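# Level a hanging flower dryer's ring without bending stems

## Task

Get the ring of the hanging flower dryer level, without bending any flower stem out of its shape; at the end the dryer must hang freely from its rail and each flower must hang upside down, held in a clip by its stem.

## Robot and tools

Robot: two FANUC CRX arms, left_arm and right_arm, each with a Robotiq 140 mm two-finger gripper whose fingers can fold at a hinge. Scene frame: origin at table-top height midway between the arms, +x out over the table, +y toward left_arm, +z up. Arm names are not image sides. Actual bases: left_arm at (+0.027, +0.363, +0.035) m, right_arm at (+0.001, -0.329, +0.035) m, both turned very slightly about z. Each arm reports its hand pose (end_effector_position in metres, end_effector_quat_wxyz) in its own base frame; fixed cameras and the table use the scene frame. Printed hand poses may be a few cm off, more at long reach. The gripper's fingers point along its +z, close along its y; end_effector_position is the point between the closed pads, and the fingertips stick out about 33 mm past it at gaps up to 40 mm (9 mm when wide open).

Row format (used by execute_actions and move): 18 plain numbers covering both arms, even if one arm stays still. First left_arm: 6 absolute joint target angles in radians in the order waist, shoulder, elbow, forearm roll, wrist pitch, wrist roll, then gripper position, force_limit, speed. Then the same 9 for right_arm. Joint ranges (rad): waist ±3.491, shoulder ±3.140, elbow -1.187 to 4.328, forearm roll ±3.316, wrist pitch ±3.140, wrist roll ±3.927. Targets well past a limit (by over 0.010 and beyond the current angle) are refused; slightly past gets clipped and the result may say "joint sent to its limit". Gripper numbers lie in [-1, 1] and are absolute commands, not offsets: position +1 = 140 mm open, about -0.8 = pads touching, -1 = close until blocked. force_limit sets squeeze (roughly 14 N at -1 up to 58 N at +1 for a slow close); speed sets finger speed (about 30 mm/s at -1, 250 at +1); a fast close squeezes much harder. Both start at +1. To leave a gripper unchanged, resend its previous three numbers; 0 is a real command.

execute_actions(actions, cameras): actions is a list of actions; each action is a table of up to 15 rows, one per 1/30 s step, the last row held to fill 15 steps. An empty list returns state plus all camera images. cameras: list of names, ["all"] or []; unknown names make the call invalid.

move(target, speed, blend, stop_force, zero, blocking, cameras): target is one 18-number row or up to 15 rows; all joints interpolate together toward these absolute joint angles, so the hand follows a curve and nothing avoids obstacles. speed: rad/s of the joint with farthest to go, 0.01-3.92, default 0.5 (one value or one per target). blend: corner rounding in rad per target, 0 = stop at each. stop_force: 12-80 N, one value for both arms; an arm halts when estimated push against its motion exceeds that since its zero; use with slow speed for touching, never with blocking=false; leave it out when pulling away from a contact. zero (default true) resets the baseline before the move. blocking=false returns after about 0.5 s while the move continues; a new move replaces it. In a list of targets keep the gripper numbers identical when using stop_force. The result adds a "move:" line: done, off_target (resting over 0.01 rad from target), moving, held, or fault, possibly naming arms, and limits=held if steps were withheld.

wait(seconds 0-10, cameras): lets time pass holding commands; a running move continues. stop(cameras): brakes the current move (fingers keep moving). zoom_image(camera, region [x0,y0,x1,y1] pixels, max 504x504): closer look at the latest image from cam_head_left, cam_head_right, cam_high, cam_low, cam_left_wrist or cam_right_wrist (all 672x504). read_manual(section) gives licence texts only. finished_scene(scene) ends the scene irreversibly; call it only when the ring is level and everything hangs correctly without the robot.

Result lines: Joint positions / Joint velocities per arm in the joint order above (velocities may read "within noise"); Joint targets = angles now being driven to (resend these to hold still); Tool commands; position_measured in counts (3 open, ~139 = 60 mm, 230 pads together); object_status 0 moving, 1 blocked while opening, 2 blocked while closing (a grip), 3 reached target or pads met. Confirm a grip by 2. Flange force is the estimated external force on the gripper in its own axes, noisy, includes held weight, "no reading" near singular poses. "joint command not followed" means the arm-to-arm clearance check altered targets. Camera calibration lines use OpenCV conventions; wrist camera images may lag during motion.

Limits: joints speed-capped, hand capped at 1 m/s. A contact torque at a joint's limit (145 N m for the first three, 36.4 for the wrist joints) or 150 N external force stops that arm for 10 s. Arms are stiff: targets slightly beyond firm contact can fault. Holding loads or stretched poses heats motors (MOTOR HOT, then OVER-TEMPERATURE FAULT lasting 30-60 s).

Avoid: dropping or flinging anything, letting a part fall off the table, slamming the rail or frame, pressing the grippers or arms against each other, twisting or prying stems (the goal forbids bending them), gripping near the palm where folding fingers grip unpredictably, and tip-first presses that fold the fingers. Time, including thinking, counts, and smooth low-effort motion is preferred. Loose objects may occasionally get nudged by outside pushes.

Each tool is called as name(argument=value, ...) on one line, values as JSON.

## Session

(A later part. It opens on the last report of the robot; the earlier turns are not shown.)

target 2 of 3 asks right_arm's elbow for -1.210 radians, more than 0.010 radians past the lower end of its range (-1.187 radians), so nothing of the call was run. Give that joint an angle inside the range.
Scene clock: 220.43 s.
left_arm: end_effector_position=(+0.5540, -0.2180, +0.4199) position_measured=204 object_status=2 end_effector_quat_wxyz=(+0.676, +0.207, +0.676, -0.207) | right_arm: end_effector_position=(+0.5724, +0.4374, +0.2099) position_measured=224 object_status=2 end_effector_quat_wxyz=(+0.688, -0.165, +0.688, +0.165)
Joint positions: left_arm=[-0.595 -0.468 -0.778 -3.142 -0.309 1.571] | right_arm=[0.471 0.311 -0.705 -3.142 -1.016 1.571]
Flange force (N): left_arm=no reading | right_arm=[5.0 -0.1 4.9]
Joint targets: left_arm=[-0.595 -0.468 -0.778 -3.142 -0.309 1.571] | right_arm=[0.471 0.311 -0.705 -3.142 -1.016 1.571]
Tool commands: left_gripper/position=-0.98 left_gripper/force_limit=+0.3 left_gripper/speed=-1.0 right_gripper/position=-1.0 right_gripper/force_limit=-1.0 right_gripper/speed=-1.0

move(target=[[-0.595,-0.4684,-0.7778,-3.1416,-0.3094,1.571,-0.3,0.3,-1,0.4711,0.3108,-0.7048,-3.1416,-1.0156,1.571,-1,-1,-1],[-0.595,-0.8338,-0.9285,-3.1416,-0.0947,1.571,-0.3,0.3,-1,0.4711,-0.0165,-1.1254,-3.1416,-1.1089,1.571,-1,-1,-1],[-0.5,-0.5318,-1.119,-3.1416,-0.587,1.571,-0.3,0.3,-1,0.1,-0.0165,-1.1254,-3.1416,-1.1089,1.571,-1,-1,-1]], speed=[0.2,0.2,0.3])

wait(seconds=8, cameras=["all"])

zoom_image(camera="cam_left_wrist", region=[240, 210, 490, 420])

zoom_image(camera="cam_head_right", region=[180, 50, 370, 290])

zoom_image(camera="cam_low", region=[280, 120, 420, 280])

Scene clock: 234.53 s.
left_arm: end_effector_position=(+0.5069, -0.1288, +0.3001) position_measured=167 object_status=3 end_effector_quat_wxyz=(+0.685, +0.175, +0.685, -0.175) | right_arm: end_effector_position=(+0.5257, +0.1834, +0.2100) position_measured=224 object_status=2 end_effector_quat_wxyz=(+0.706, -0.035, +0.706, +0.035)
Joint positions: left_arm=[-0.5 -0.532 -1.119 -3.142 -0.587 1.571] | right_arm=[0.1 -0.017 -1.125 -3.142 -1.109 1.571]
Flange force (N): no reading
Joint targets: left_arm=[-0.500 -0.532 -1.119 -3.142 -0.587 1.571] | right_arm=[0.100 -0.016 -1.125 -3.142 -1.109 1.571]
move: done

Scene clock: 242.53 s.
left_arm: end_effector_position=(+0.5069, -0.1288, +0.3001) position_measured=167 object_status=3 end_effector_quat_wxyz=(+0.685, +0.175, +0.685, -0.175) | right_arm: end_effector_position=(+0.5257, +0.1834, +0.2100) position_measured=224 object_status=2 end_effector_quat_wxyz=(+0.706, -0.035, +0.706, +0.035)
Joint positions: left_arm=[-0.5 -0.532 -1.119 -3.142 -0.587 1.571] | right_arm=[0.1 -0.017 -1.125 -3.142 -1.109 1.571]
Flange force (N): no reading
Joint targets: left_arm=[-0.500 -0.532 -1.119 -3.142 -0.587 1.571] | right_arm=[0.100 -0.016 -1.125 -3.142 -1.109 1.571]
Tool commands: left_gripper/position=-0.3 left_gripper/force_limit=+0.3 left_gripper/speed=-1.0 right_gripper/position=-1.0 right_gripper/force_limit=-1.0 right_gripper/speed=-1.0
wait: 8.00 s; at rest by 0.17 s
camera_calibration:
cam_left_wrist: T_world_to_cam=[[0.469204, 0.883081, -0.0039303, -0.115026], [-0.289161, 0.157841, 0.944178, -0.110001], [0.834406, -0.441875, 0.329413, -0.435255], [0, 0, 0, 1]] pos_world=[0.385342, -0.0733882, 0.246787]
cam_right_wrist: T_world_to_cam=[[-0.0753428, 0.997121, 0.00860759, -0.131108], [-0.324432, -0.0326748, 0.945345, -0.0174604], [0.942904, 0.0684323, 0.32596, -0.43043], [0, 0, 0, 1]] pos_world=[0.390311, 0.159615, 0.157937]

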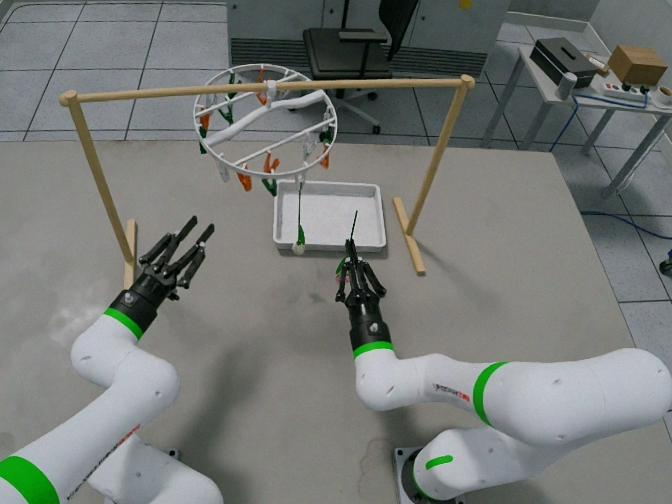

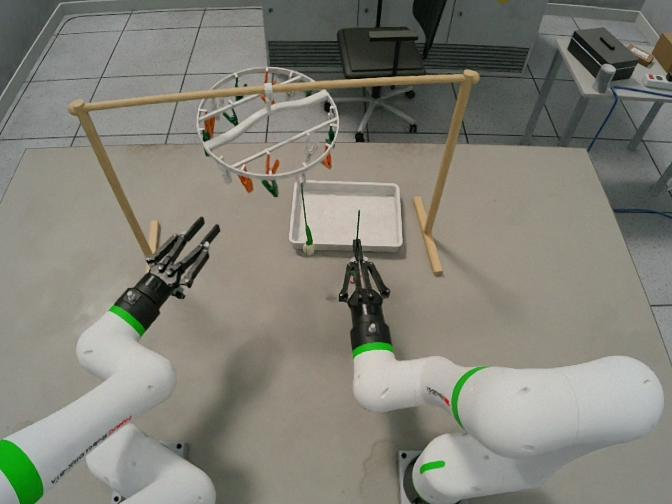

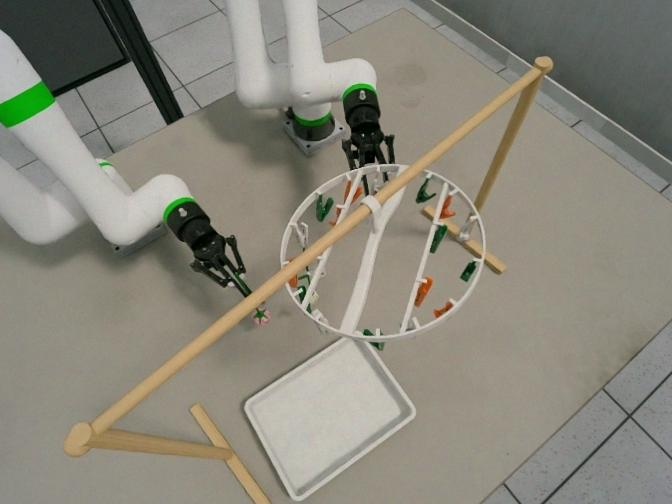

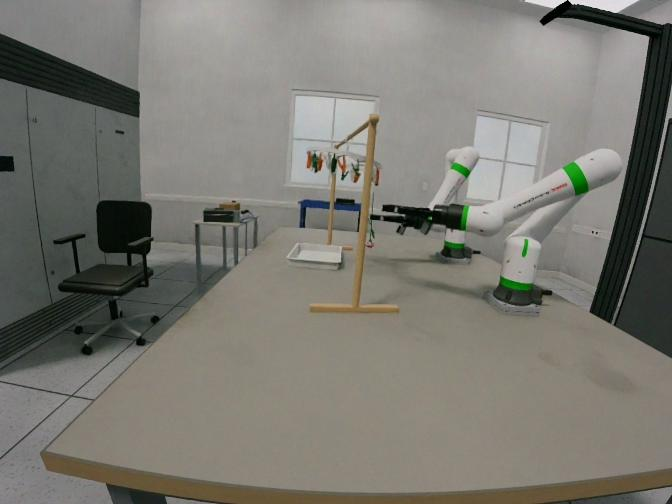

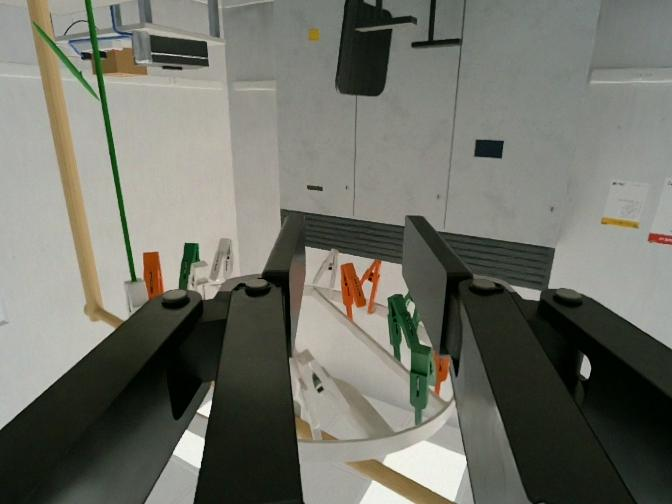

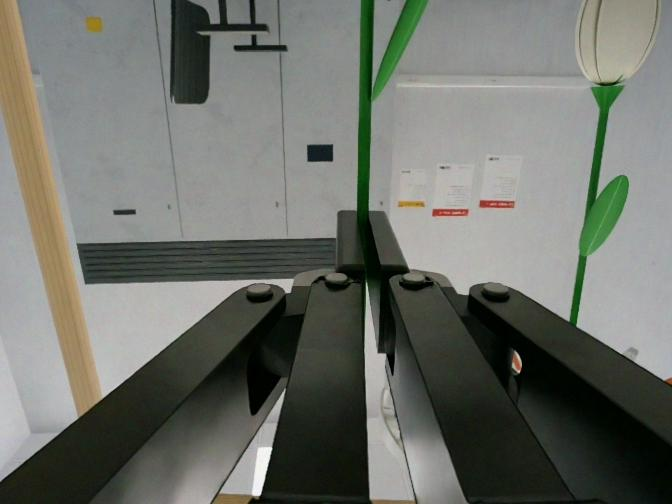

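Scaled by 2.016 from the camera's 672x504 image, which has a finer 960x720 frame.

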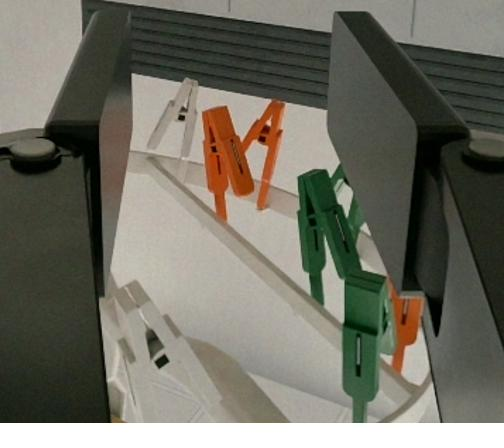

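Scaled by 2.100 from the camera's 672x504 image, which has a finer 960x720 frame.

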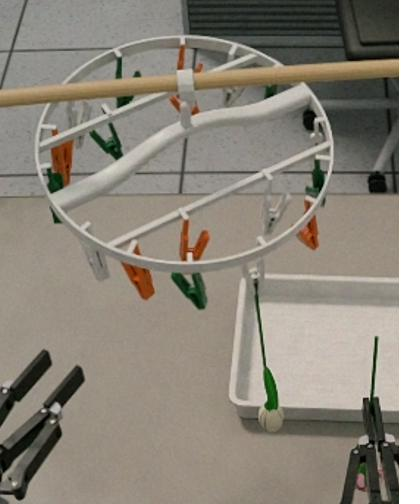

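Scaled by 3.150 from the camera's 672x504 image, which has a finer 960x720 frame.

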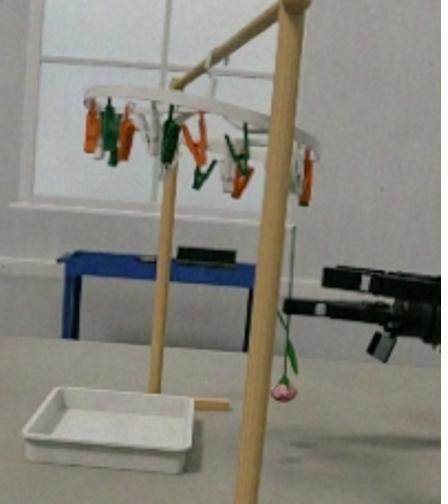

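move(target=[[-0.2,-0.9257,-0.8128,-1.6,0.0,0,0.2,0.3,-1,0.1,-0.0165,-1.1254,-3.1416,-1.1089,1.571,-1,-1,-1],[-0.15,-0.5318,-1.119,0,0.587,-1.571,0.2,0.3,-1,0.1,-0.0165,-1.1254,-3.1416,-1.1089,1.571,-1,-1,-1]], speed=0.8, cameras=["cam_left_wrist","cam_head_right","cam_head_left","cam_high"])

zoom_image(camera="cam_left_wrist", region=[260, 230, 460, 390])

zoom_image(camera="cam_head_right", region=[180, 50, 300, 150])

zoom_image(camera="cam_high", region=[270, 160, 490, 350])

Scene clock: 315.97 s.
left_arm: end_effector_position=(+0.4815, -0.2043, +0.3001) position_measured=104 object_status=3 end_effector_quat_wxyz=(+0.705, +0.053, +0.705, -0.053) | right_arm: end_effector_position=(+0.5257, +0.1834, +0.2100) position_measured=224 object_status=2 end_effector_quat_wxyz=(+0.706, -0.035, +0.706, +0.035)
Joint positions: left_arm=[-0.15 -0.532 -1.119 0 0.587 -1.571] | right_arm=[0.1 -0.017 -1.125 -3.142 -1.109 1.571]
Flange force (N): no reading
Joint targets: left_arm=[-0.150 -0.532 -1.119 0.000 0.587 -1.571] | right_arm=[0.100 -0.017 -1.125 -3.142 -1.109 1.571]
move: done
camera_calibration:
cam_left_wrist: T_world_to_cam=[[0.137987, 0.990428, -0.00351592, 0.144901], [-0.325795, 0.0487416, 0.944183, -0.110102], [0.935317, -0.129139, 0.329402, -0.43206], [0, 0, 0, 1]] pos_world=[0.348247, -0.193943, 0.246787]
Images, in order (width x height): cam_head_left 672x504, cam_head_right 672x504, cam_high 672x504, cam_left_wrist 672x504.

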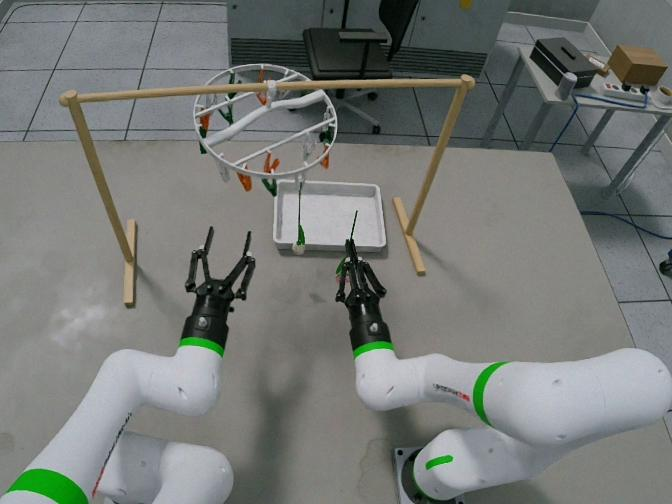

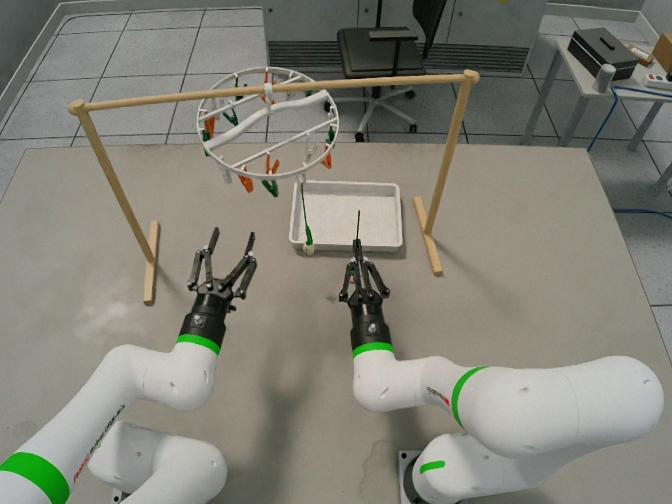

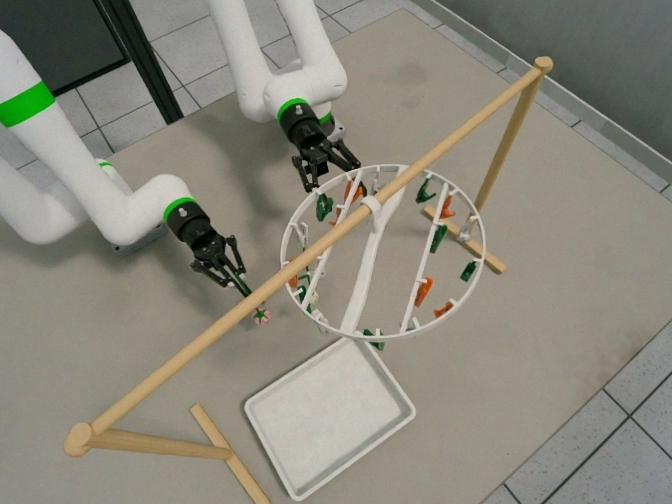

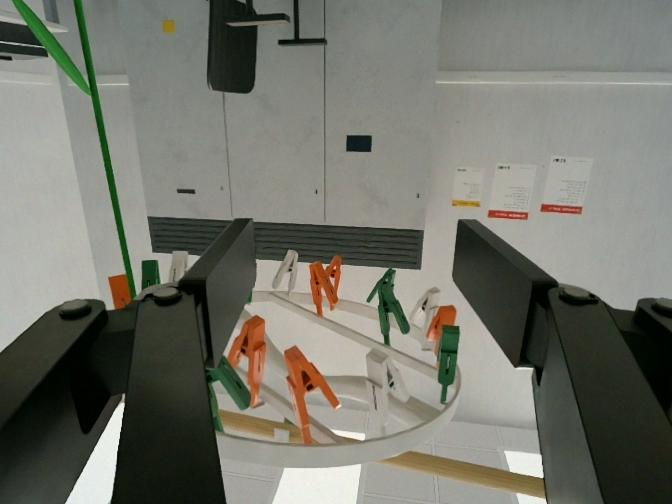

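Scaled by 2.520 from the camera's 672x504 image, which has a finer 960x720 frame.

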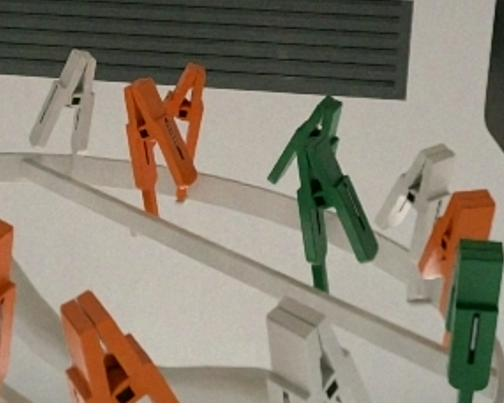

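Scaled by 4.200 from the camera's 672x504 image, which has a finer 960x720 frame.

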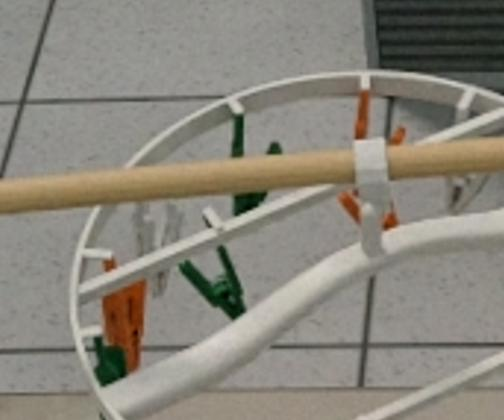

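Scaled by 2.291 from the camera's 672x504 image, which has a finer 960x720 frame.

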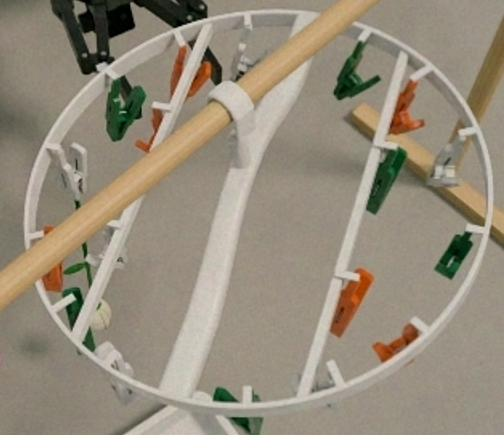

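move(target=[[-0.575,0.2348,-1.078,0,1.3131,-1.571,-0.2,0.3,-1,0.1,-0.0165,-1.1254,-3.1416,-1.1089,1.571,-1,-1,-1]], speed=0.5, cameras=["cam_left_wrist","cam_low","cam_high","cam_right_wrist"])

zoom_image(camera="cam_low", region=[320, 160, 460, 280])

Scene clock: 371.20 s.
left_arm: end_effector_position=(+0.4006, -0.4145, +0.1681) position_measured=154 object_status=3 end_effector_quat_wxyz=(+0.678, +0.201, +0.678, -0.200) | right_arm: end_effector_position=(+0.5257, +0.1834, +0.2100) position_measured=224 object_status=2 end_effector_quat_wxyz=(+0.706, -0.035, +0.706, +0.035)
Joint positions: left_arm=[-0.575 0.235 -1.078 0 1.313 -1.571] | right_arm=[0.1 -0.017 -1.125 -3.142 -1.109 1.571]
Flange force (N): left_arm=[2.1 1.3 0.9] | right_arm=no reading
Joint targets: left_arm=[-0.575 0.235 -1.078 0.000 1.313 -1.571] | right_arm=[0.100 -0.017 -1.125 -3.142 -1.109 1.571]
move: done
camera_calibration:
cam_left_wrist: T_world_to_cam=[[0.534057, 0.845441, -0.00359043, 0.145038], [-0.277107, 0.179055, 0.944008, 0.0329123], [0.798746, -0.503159, 0.329903, -0.440542], [0, 0, 0, 1]] pos_world=[0.283543, -0.350176, 0.114787]
cam_right_wrist: T_world_to_cam=[[-0.0753428, 0.997121, 0.00860759, -0.131108], [-0.324432, -0.0326748, 0.945345, -0.0174604], [0.942904, 0.0684323, 0.32596, -0.43043], [0, 0, 0, 1]] pos_world=[0.390311, 0.159615, 0.157937]
Images, in order (width x height): cam_high 672x504, cam_low 672x504, cam_left_wrist 672x504, cam_right_wrist 672x504.

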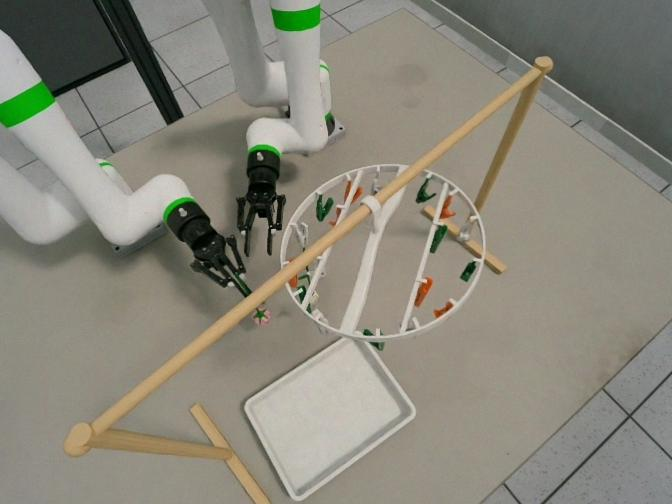

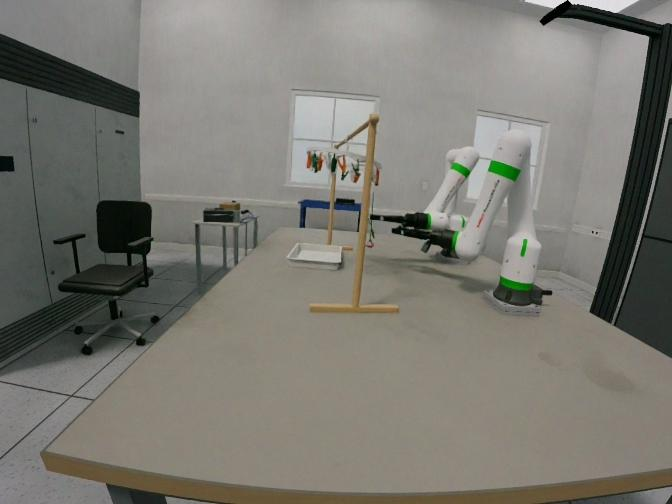

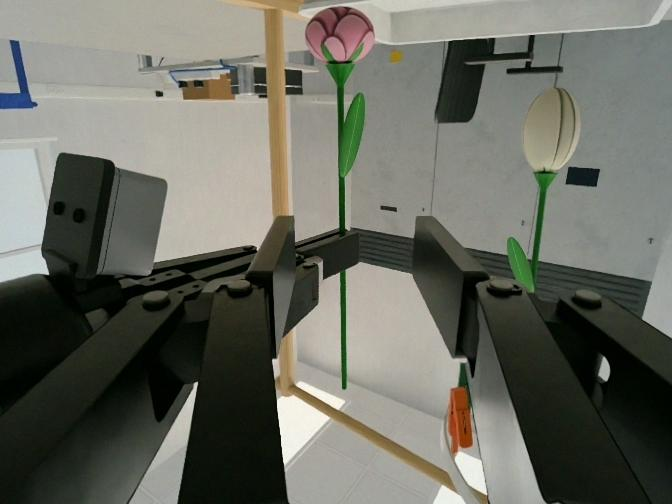

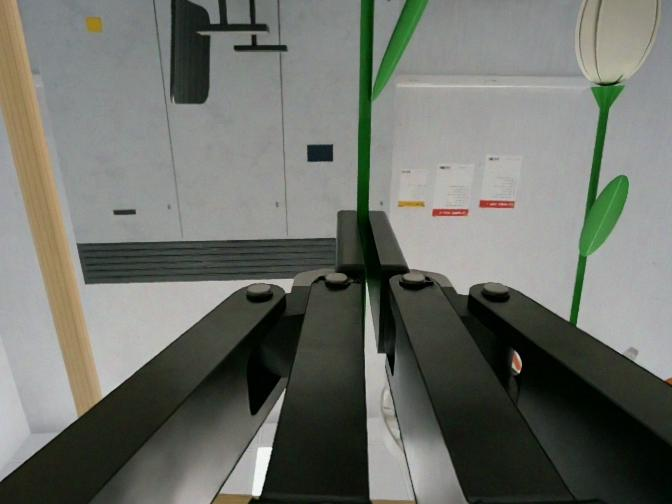

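Scaled by 3.600 from the camera's 672x504 image, which has a finer 960x720 frame.

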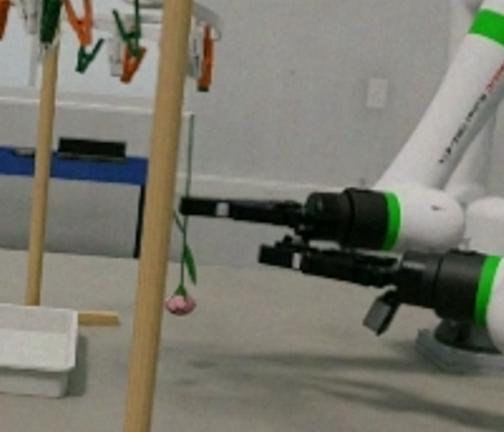

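move(target=[[-0.575,0.1851,-1.0794,0,1.2645,-1.571,-0.2,0.3,-1,0.1,-0.0165,-1.1254,-3.1416,-1.1089,1.571,-1,-1,-1],[-0.575,0.3902,-0.7254,0,1.1156,-1.571,-0.2,0.3,-1,0.1,-0.0165,-1.1254,-3.1416,-1.1089,1.571,-1,-1,-1]], speed=0.12, cameras=["cam_left_wrist"])

Scene clock: 382.73 s.
left_arm: end_effector_position=(+0.5180, -0.4906, +0.1780) position_measured=154 object_status=3 end_effector_quat_wxyz=(+0.678, +0.201, +0.678, -0.200) | right_arm: end_effector_position=(+0.5257, +0.1834, +0.2100) position_measured=224 object_status=2 end_effector_quat_wxyz=(+0.706, -0.035, +0.706, +0.035)
Joint positions: left_arm=[-0.575 0.39 -0.725 0 1.116 -1.571] | right_arm=[0.1 -0.017 -1.125 -3.142 -1.109 1.571]
Flange force (N): left_arm=[1.8 -0.5 0.0] | right_arm=no reading
Joint targets: left_arm=[-0.575 0.390 -0.725 0.000 1.116 -1.571] | right_arm=[0.100 -0.017 -1.125 -3.142 -1.109 1.571]
move: done
camera_calibration:
cam_left_wrist: T_world_to_cam=[[0.534063, 0.845437, -0.00352082, 0.1467], [-0.276878, 0.178836, 0.944117, 0.0695265], [0.798821, -0.503243, 0.329593, -0.575898], [0, 0, 0, 1]] pos_world=[0.400943, -0.426276, 0.124687]
Images, in order (width x height): cam_left_wrist 672x504.

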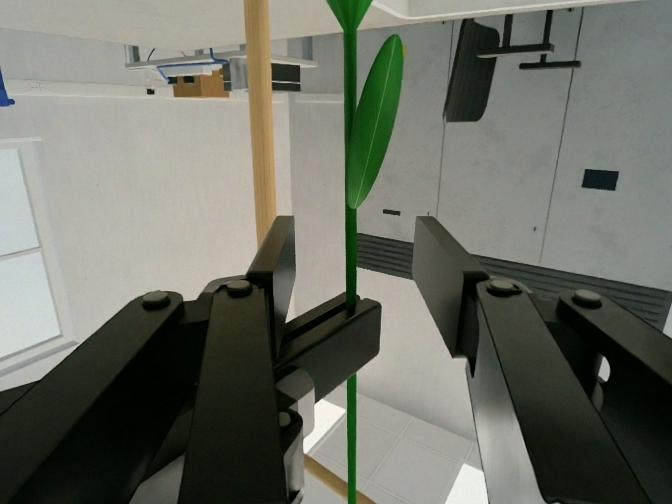

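move(target=[[-0.575,0.3902,-0.7254,0,1.1156,-1.571,-1,-1,-1,0.1,-0.0165,-1.1254,-3.1416,-1.1089,1.571,-1,-1,-1]], cameras=["cam_left_wrist"])

Scene clock: 387.60 s.
left_arm: end_effector_position=(+0.5180, -0.4906, +0.1779) position_measured=224 object_status=2 end_effector_quat_wxyz=(+0.678, +0.201, +0.678, -0.200) | right_arm: end_effector_position=(+0.5257, +0.1834, +0.2100) position_measured=224 object_status=2 end_effector_quat_wxyz=(+0.706, -0.035, +0.706, +0.035)
Joint positions: left_arm=[-0.575 0.39 -0.725 0 1.116 -1.571] | right_arm=[0.1 -0.016 -1.125 -3.141 -1.109 1.571]
Flange force (N): left_arm=[1.5 -10.5 0.6] | right_arm=no reading
Joint targets: left_arm=[-0.575 0.390 -0.725 0.000 1.116 -1.571] | right_arm=[0.100 -0.017 -1.125 -3.142 -1.109 1.571]
move: done
camera_calibration:
cam_left_wrist: T_world_to_cam=[[0.534151, 0.845383, -0.00339604, 0.146626], [-0.276931, 0.17877, 0.944114, 0.0696143], [0.798744, -0.503358, 0.329602, -0.575885], [0, 0, 0, 1]] pos_world=[0.400943, -0.426276, 0.124587]
Images, in order (width x height): cam_left_wrist 672x504.

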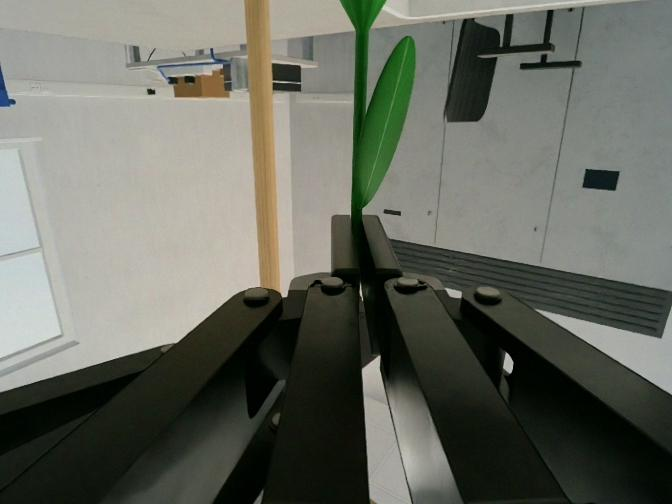

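move(target=[[-0.575,0.3902,-0.7254,0,1.1156,-1.571,-1,-1,-1,0.1,-0.0165,-1.1254,-3.1416,-1.1089,1.571,0.2,0.3,-1],[-0.575,0.3902,-0.7254,0,1.1156,-1.571,-1,-1,-1,0.1,-0.3351,-1.1824,-3.1416,-0.8473,1.571,0.2,0.3,-1],[-0.575,0.3902,-0.7254,0,1.1156,-1.571,-1,-1,-1,0.1,-0.9257,-0.8128,-3.1416,0.1129,1.571,0.2,0.3,-1]], speed=[0.2,0.1,0.4], cameras=["cam_left_wrist","cam_low"])

zoom_image(camera="cam_low", region=[320, 160, 460, 280])

Scene clock: 405.93 s.
left_arm: end_effector_position=(+0.5180, -0.4906, +0.1780) position_measured=224 object_status=2 end_effector_quat_wxyz=(+0.678, +0.201, +0.678, -0.200) | right_arm: end_effector_position=(+0.4409, +0.1749, +0.4799) position_measured=104 object_status=3 end_effector_quat_wxyz=(+0.706, -0.035, +0.706, +0.035)
Joint positions: left_arm=[-0.575 0.39 -0.725 0 1.116 -1.571] | right_arm=[0.1 -0.926 -0.813 -3.142 0.113 1.571]
Flange force (N): left_arm=[1.1 -0.2 -0.1] | right_arm=no reading
Joint targets: left_arm=[-0.575 0.390 -0.725 0.000 1.116 -1.571] | right_arm=[0.100 -0.926 -0.813 -3.142 0.113 1.571]
move: done
camera_calibration:
cam_left_wrist: T_world_to_cam=[[0.534063, 0.845437, -0.00352082, 0.1467], [-0.276878, 0.178836, 0.944117, 0.0695265], [0.798821, -0.503243, 0.329593, -0.575898], [0, 0, 0, 1]] pos_world=[0.400943, -0.426276, 0.124687]
Images, in order (width x height): cam_low 672x504, cam_left_wrist 672x504.

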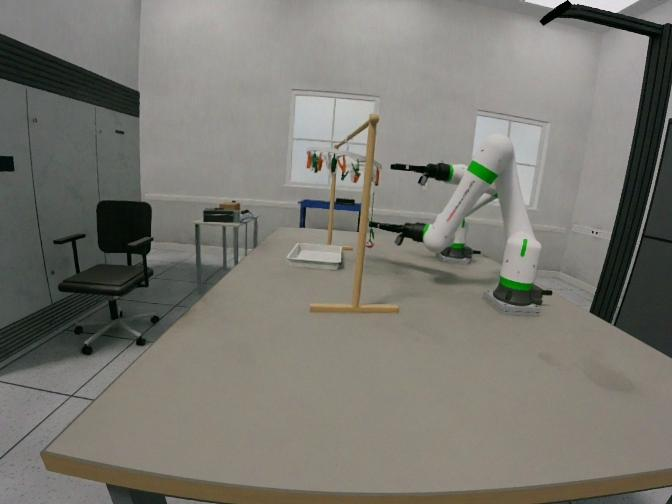

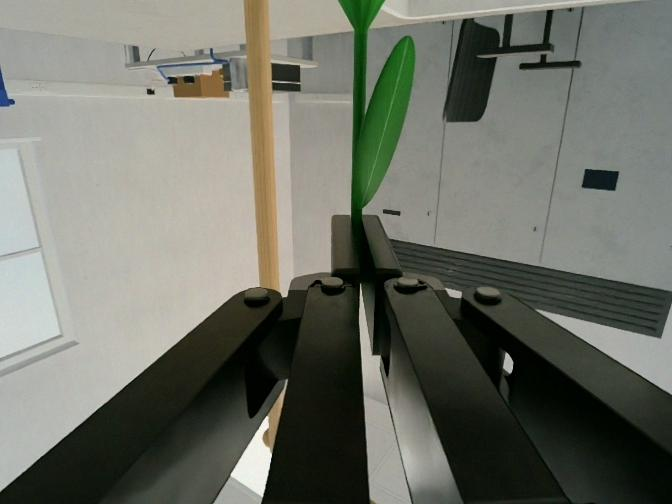

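Scaled by 3.600 from the camera's 672x504 image, which has a finer 960x720 frame.

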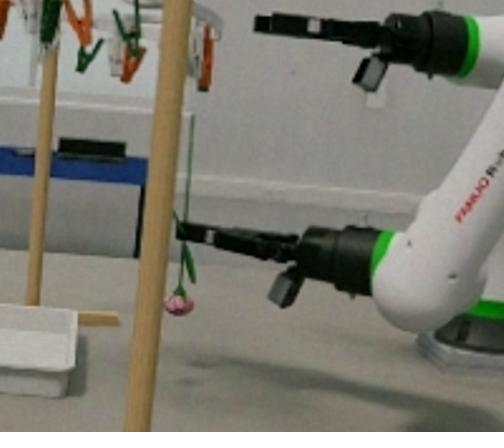

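move(target=[[-0.575,0.1534,-1.1289,0,1.2823,-1.571,-1,-1,-1,0.1,-0.9257,-0.8128,-3.1416,0.1129,1.571,0.2,0.3,-1],[-0.05,0.1534,-1.1289,0,1.2823,-1.571,-1,-1,-1,0.42,-0.5318,-1.119,-3.1416,-0.587,1.571,0.2,0.3,-1]], speed=0.3, cameras=["cam_right_wrist","cam_head_right"])

zoom_image(camera="cam_right_wrist", region=[220, 220, 480, 420])

Scene clock: 417.23 s.
left_arm: end_effector_position=(+0.5343, -0.1569, +0.1780) position_measured=224 object_status=2 end_effector_quat_wxyz=(+0.707, +0.018, +0.707, -0.018) | right_arm: end_effector_position=(+0.4096, +0.3253, +0.3001) position_measured=104 object_status=3 end_effector_quat_wxyz=(+0.692, -0.147, +0.692, +0.147)
Joint positions: left_arm=[-0.05 0.153 -1.129 0 1.282 -1.571] | right_arm=[0.42 -0.532 -1.119 -3.142 -0.587 1.571]
Flange force (N): left_arm=[0.9 3.0 -0.4] | right_arm=no reading
Joint targets: left_arm=[-0.050 0.153 -1.129 0.000 1.282 -1.571] | right_arm=[0.420 -0.532 -1.119 -3.142 -0.587 1.571]
move: done
camera_calibration:
cam_right_wrist: T_world_to_cam=[[-0.385161, 0.922809, 0.00861043, -0.130999], [-0.297496, -0.13299, 0.945415, -0.114061], [0.873583, 0.361575, 0.325754, -0.426933], [0, 0, 0, 1]] pos_world=[0.288573, 0.260086, 0.248038]
Images, in order (width x height): cam_head_right 672x504, cam_right_wrist 672x504.

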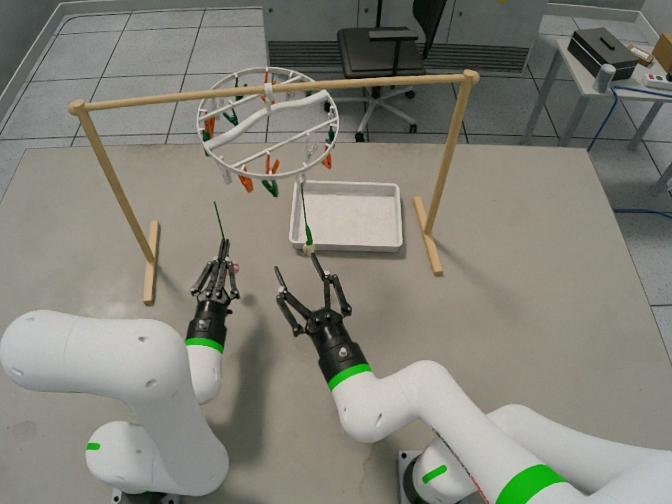

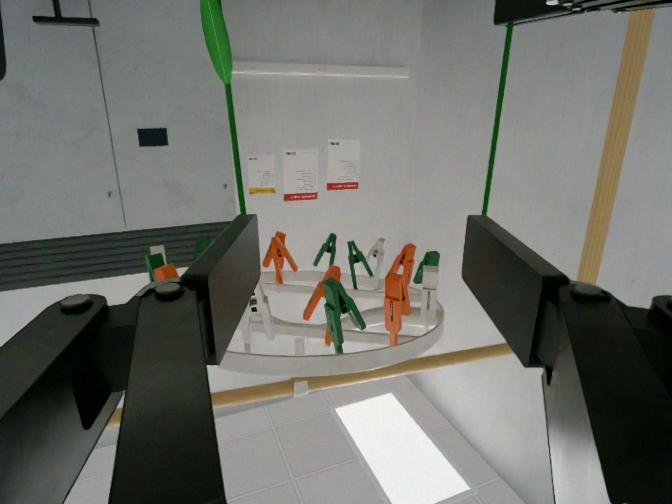

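Scaled by 1.938 from the camera's 672x504 image, which has a finer 960x720 frame.

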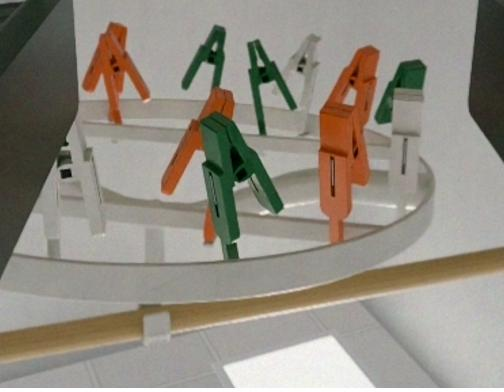

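zoom_image(camera="cam_right_wrist", region=[290, 215, 400, 300])

move(target=[[-0.05,0.1534,-1.1289,0,1.2823,-1.571,-1,-1,-1,0.28,-0.5318,-1.119,-3.1416,-0.887,1.571,0.2,0.3,-1]], speed=0.3, cameras=["cam_right_wrist"])

zoom_image(camera="cam_right_wrist", region=[290, 135, 420, 235])

Scaled by 4.582 from the camera's 672x504 image, which has a finer 960x720 frame.

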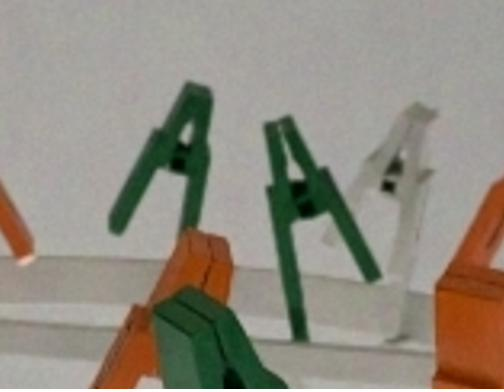

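Scene clock: 425.53 s.
left_arm: end_effector_position=(+0.5343, -0.1569, +0.1780) position_measured=224 object_status=2 end_effector_quat_wxyz=(+0.707, +0.018, +0.707, -0.018) | right_arm: end_effector_position=(+0.4357, +0.2605, +0.4054) position_measured=104 object_status=3 end_effector_quat_wxyz=(+0.797, -0.083, +0.588, +0.112)
Joint positions: left_arm=[-0.05 0.153 -1.129 0 1.282 -1.571] | right_arm=[0.28 -0.532 -1.119 -3.142 -0.887 1.571]
Flange force (N): left_arm=[0.7 1.6 -0.8] | right_arm=no reading
Joint targets: left_arm=[-0.050 0.153 -1.129 0.000 1.282 -1.571] | right_arm=[0.280 -0.532 -1.119 -3.142 -0.887 1.571]
move: done
camera_calibration:
cam_right_wrist: T_world_to_cam=[[-0.25613, 0.966519, 0.0154417, -0.132518], [-0.567704, -0.163334, 0.806867, -0.0326854], [0.782374, 0.197896, 0.590531, -0.485614], [0, 0, 0, 1]] pos_world=[0.327435, 0.218844, 0.31519]
Images, in order (width x height): cam_right_wrist 672x504.

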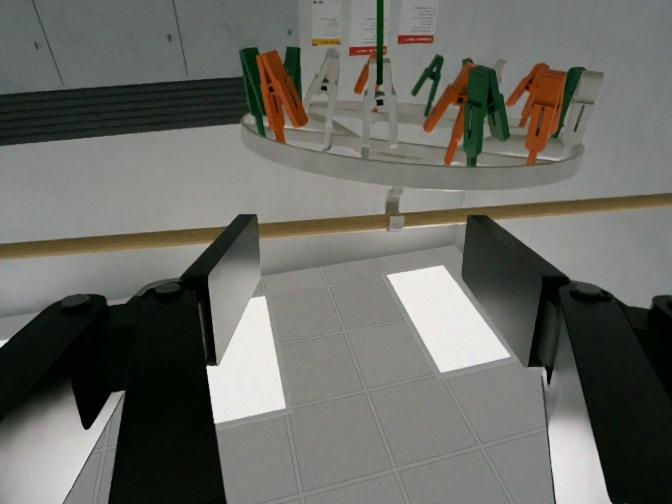

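Scaled by 3.877 from the camera's 672x504 image, which has a finer 960x720 frame.

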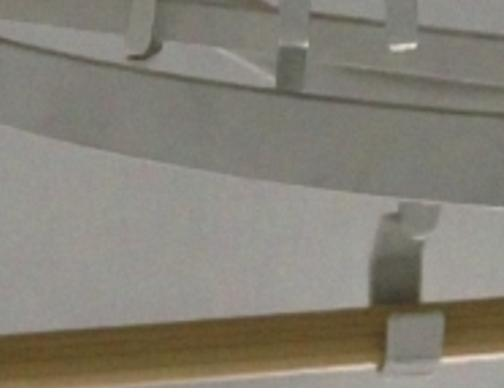

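zoom_image(camera="cam_right_wrist", region=[380, 35, 510, 135])

Scaled by 3.877 from the camera's 672x504 image, which has a finer 960x720 frame.

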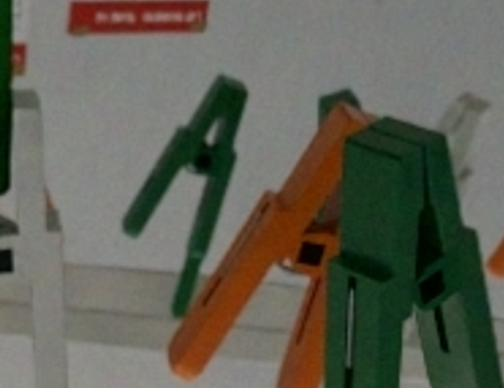

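move(target=[[-0.568,0.1534,-1.1289,0,1.2823,-1.571,-1,-1,-1,-0.3,-0.6,-0.9,-1.6,-1.0,1.1,-0.2,0.3,-1],[-0.568,0.4692,-0.5792,0,1.0484,-1.571,-1,-1,-1,-0.7535,0.530,-0.5368,-1.232,-1.752,1.098,-0.2,0.3,-1]], speed=0.4, cameras=["cam_right_wrist","cam_left_wrist","cam_head_right","cam_low"])

zoom_image(camera="cam_low", region=[320, 160, 460, 280])

Scene clock: 528.50 s.
left_arm: end_effector_position=(+0.5677, -0.5165, +0.1780) position_measured=224 object_status=2 end_effector_quat_wxyz=(+0.679, +0.198, +0.679, -0.198) | right_arm: end_effector_position=(+0.3240, +0.0903, +0.1030) position_measured=154 object_status=3 end_effector_quat_wxyz=(+0.584, -0.399, +0.584, +0.399)
Joint positions: left_arm=[-0.568 0.469 -0.579 0 1.048 -1.571] | right_arm=[-0.753 0.53 -0.537 -1.232 -1.752 1.098]
Flange force (N): left_arm=[1.7 -0.6 0.6] | right_arm=[9.7 -2.1 -3.0]
Joint targets: left_arm=[-0.568 0.469 -0.579 0.000 1.048 -1.571] | right_arm=[-0.753 0.530 -0.537 -1.232 -1.752 1.098]
move: done
camera_calibration:
cam_left_wrist: T_world_to_cam=[[0.528153, 0.849142, -0.00355153, 0.147288], [-0.278107, 0.176927, 0.944115, 0.0876406], [0.802316, -0.49765, 0.329597, -0.627758], [0, 0, 0, 1]] pos_world=[0.450243, -0.452978, 0.124687]
cam_right_wrist: T_world_to_cam=[[-0.922762, 0.385274, 0.00860408, 0.277198], [-0.118053, -0.303858, 0.945375, -0.0271403], [0.366843, 0.87134, 0.325871, -0.0848954], [0, 0, 0, 1]] pos_world=[0.283727, -0.0410713, 0.0509377]
Images, in order (width x height): cam_head_right 672x504, cam_low 672x504, cam_left_wrist 672x504, cam_right_wrist 672x504.

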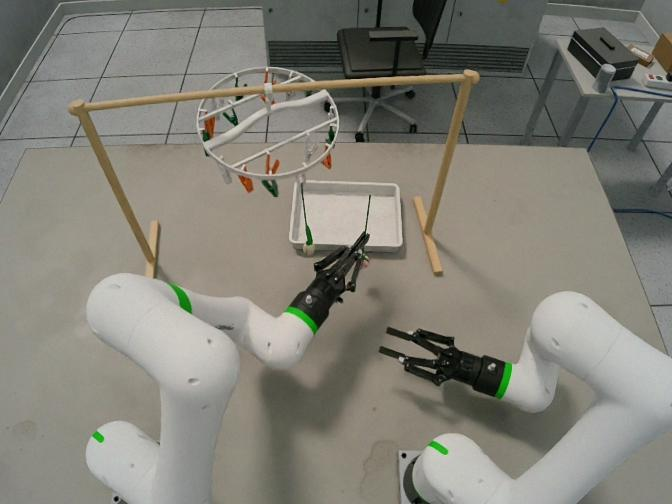

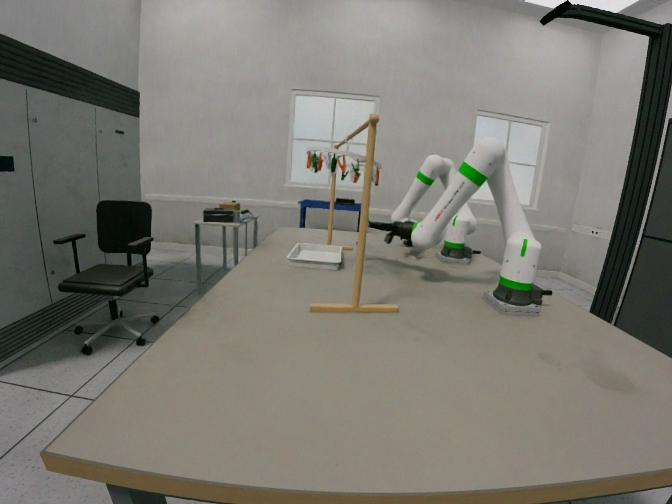

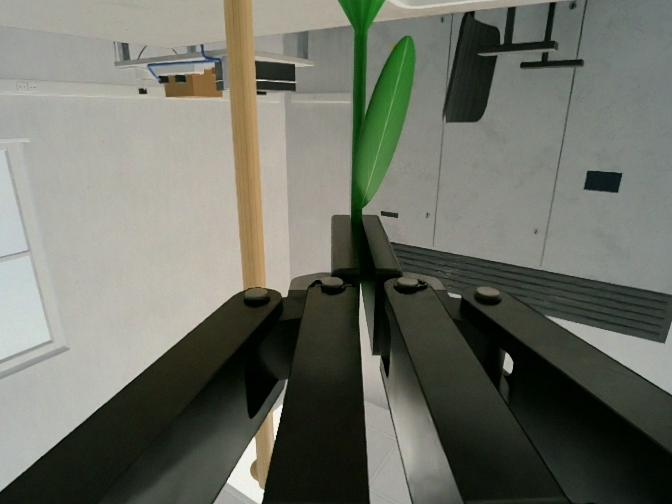

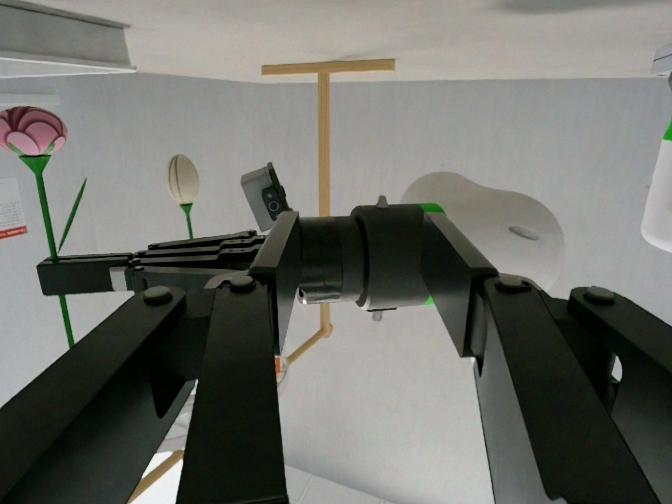

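Scaled by 3.600 from the camera's 672x504 image, which has a finer 960x720 frame.

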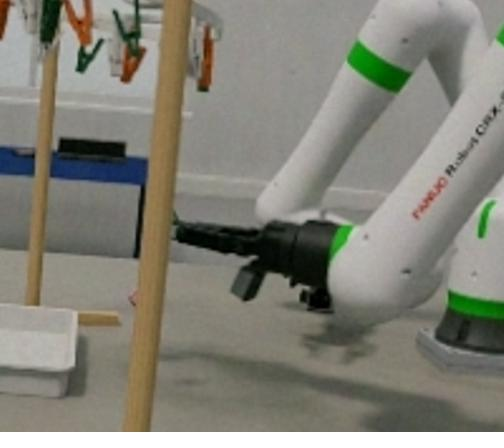

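move(target=[[-0.568,0.4692,-0.5792,0,1.0484,-1.571,-1,-1,-1,-0.7535,-0.5,-0.7,-1.232,-1.752,1.098,-0.2,0.3,-1],[-0.568,0.4692,-0.5792,0,1.0484,-1.571,-1,-1,-1,-0.7535,-0.5,-0.7,1.9096,1.752,-2.0436,-0.2,0.3,-1],[-0.568,0.4692,-0.5792,0,1.0484,-1.571,-1,-1,-1,-0.7535,0.530,-0.5368,1.9096,1.752,-2.0436,-0.2,0.3,-1]], speed=0.8, cameras=["cam_right_wrist","cam_head_right"])

Scene clock: 543.63 s.
left_arm: end_effector_position=(+0.5678, -0.5165, +0.1780) position_measured=224 object_status=2 end_effector_quat_wxyz=(+0.679, +0.198, +0.679, -0.198) | right_arm: end_effector_position=(+0.5397, +0.0064, +0.2214) position_measured=154 object_status=3 end_effector_quat_wxyz=(+0.584, -0.399, +0.584, +0.399)
Joint positions: left_arm=[-0.568 0.469 -0.579 0 1.048 -1.571] | right_arm=[-0.754 0.53 -0.537 1.91 1.752 -2.044]
Flange force (N): left_arm=[1.5 -0.7 -0.7] | right_arm=[4.1 -2.1 -2.4]
Joint targets: left_arm=[-0.568 0.469 -0.579 0.000 1.048 -1.571] | right_arm=[-0.753 0.530 -0.537 1.910 1.752 -2.044]
move: done
camera_calibration:
cam_right_wrist: T_world_to_cam=[[-0.922762, 0.385274, 0.00860408, 0.507543], [-0.118053, -0.303858, 0.945375, -0.139102], [0.366843, 0.87134, 0.325871, -0.129501], [0, 0, 0, 1]] pos_world=[0.499427, -0.124971, 0.169338]
Images, in order (width x height): cam_head_right 672x504, cam_right_wrist 672x504.

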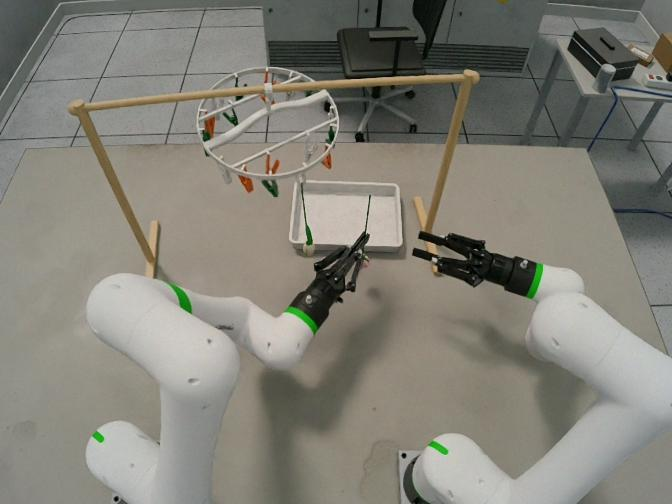

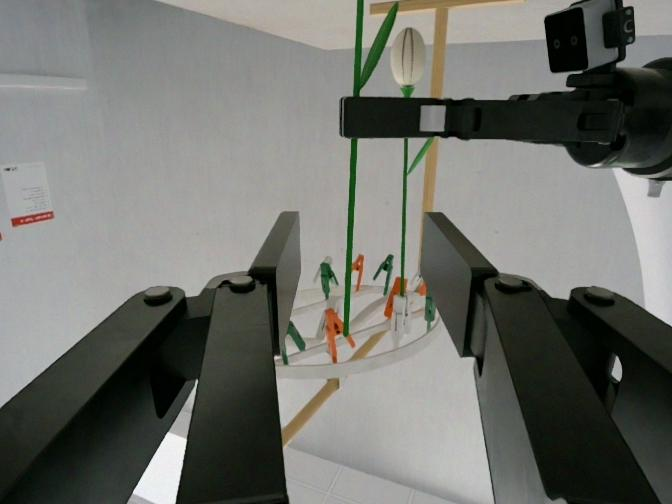

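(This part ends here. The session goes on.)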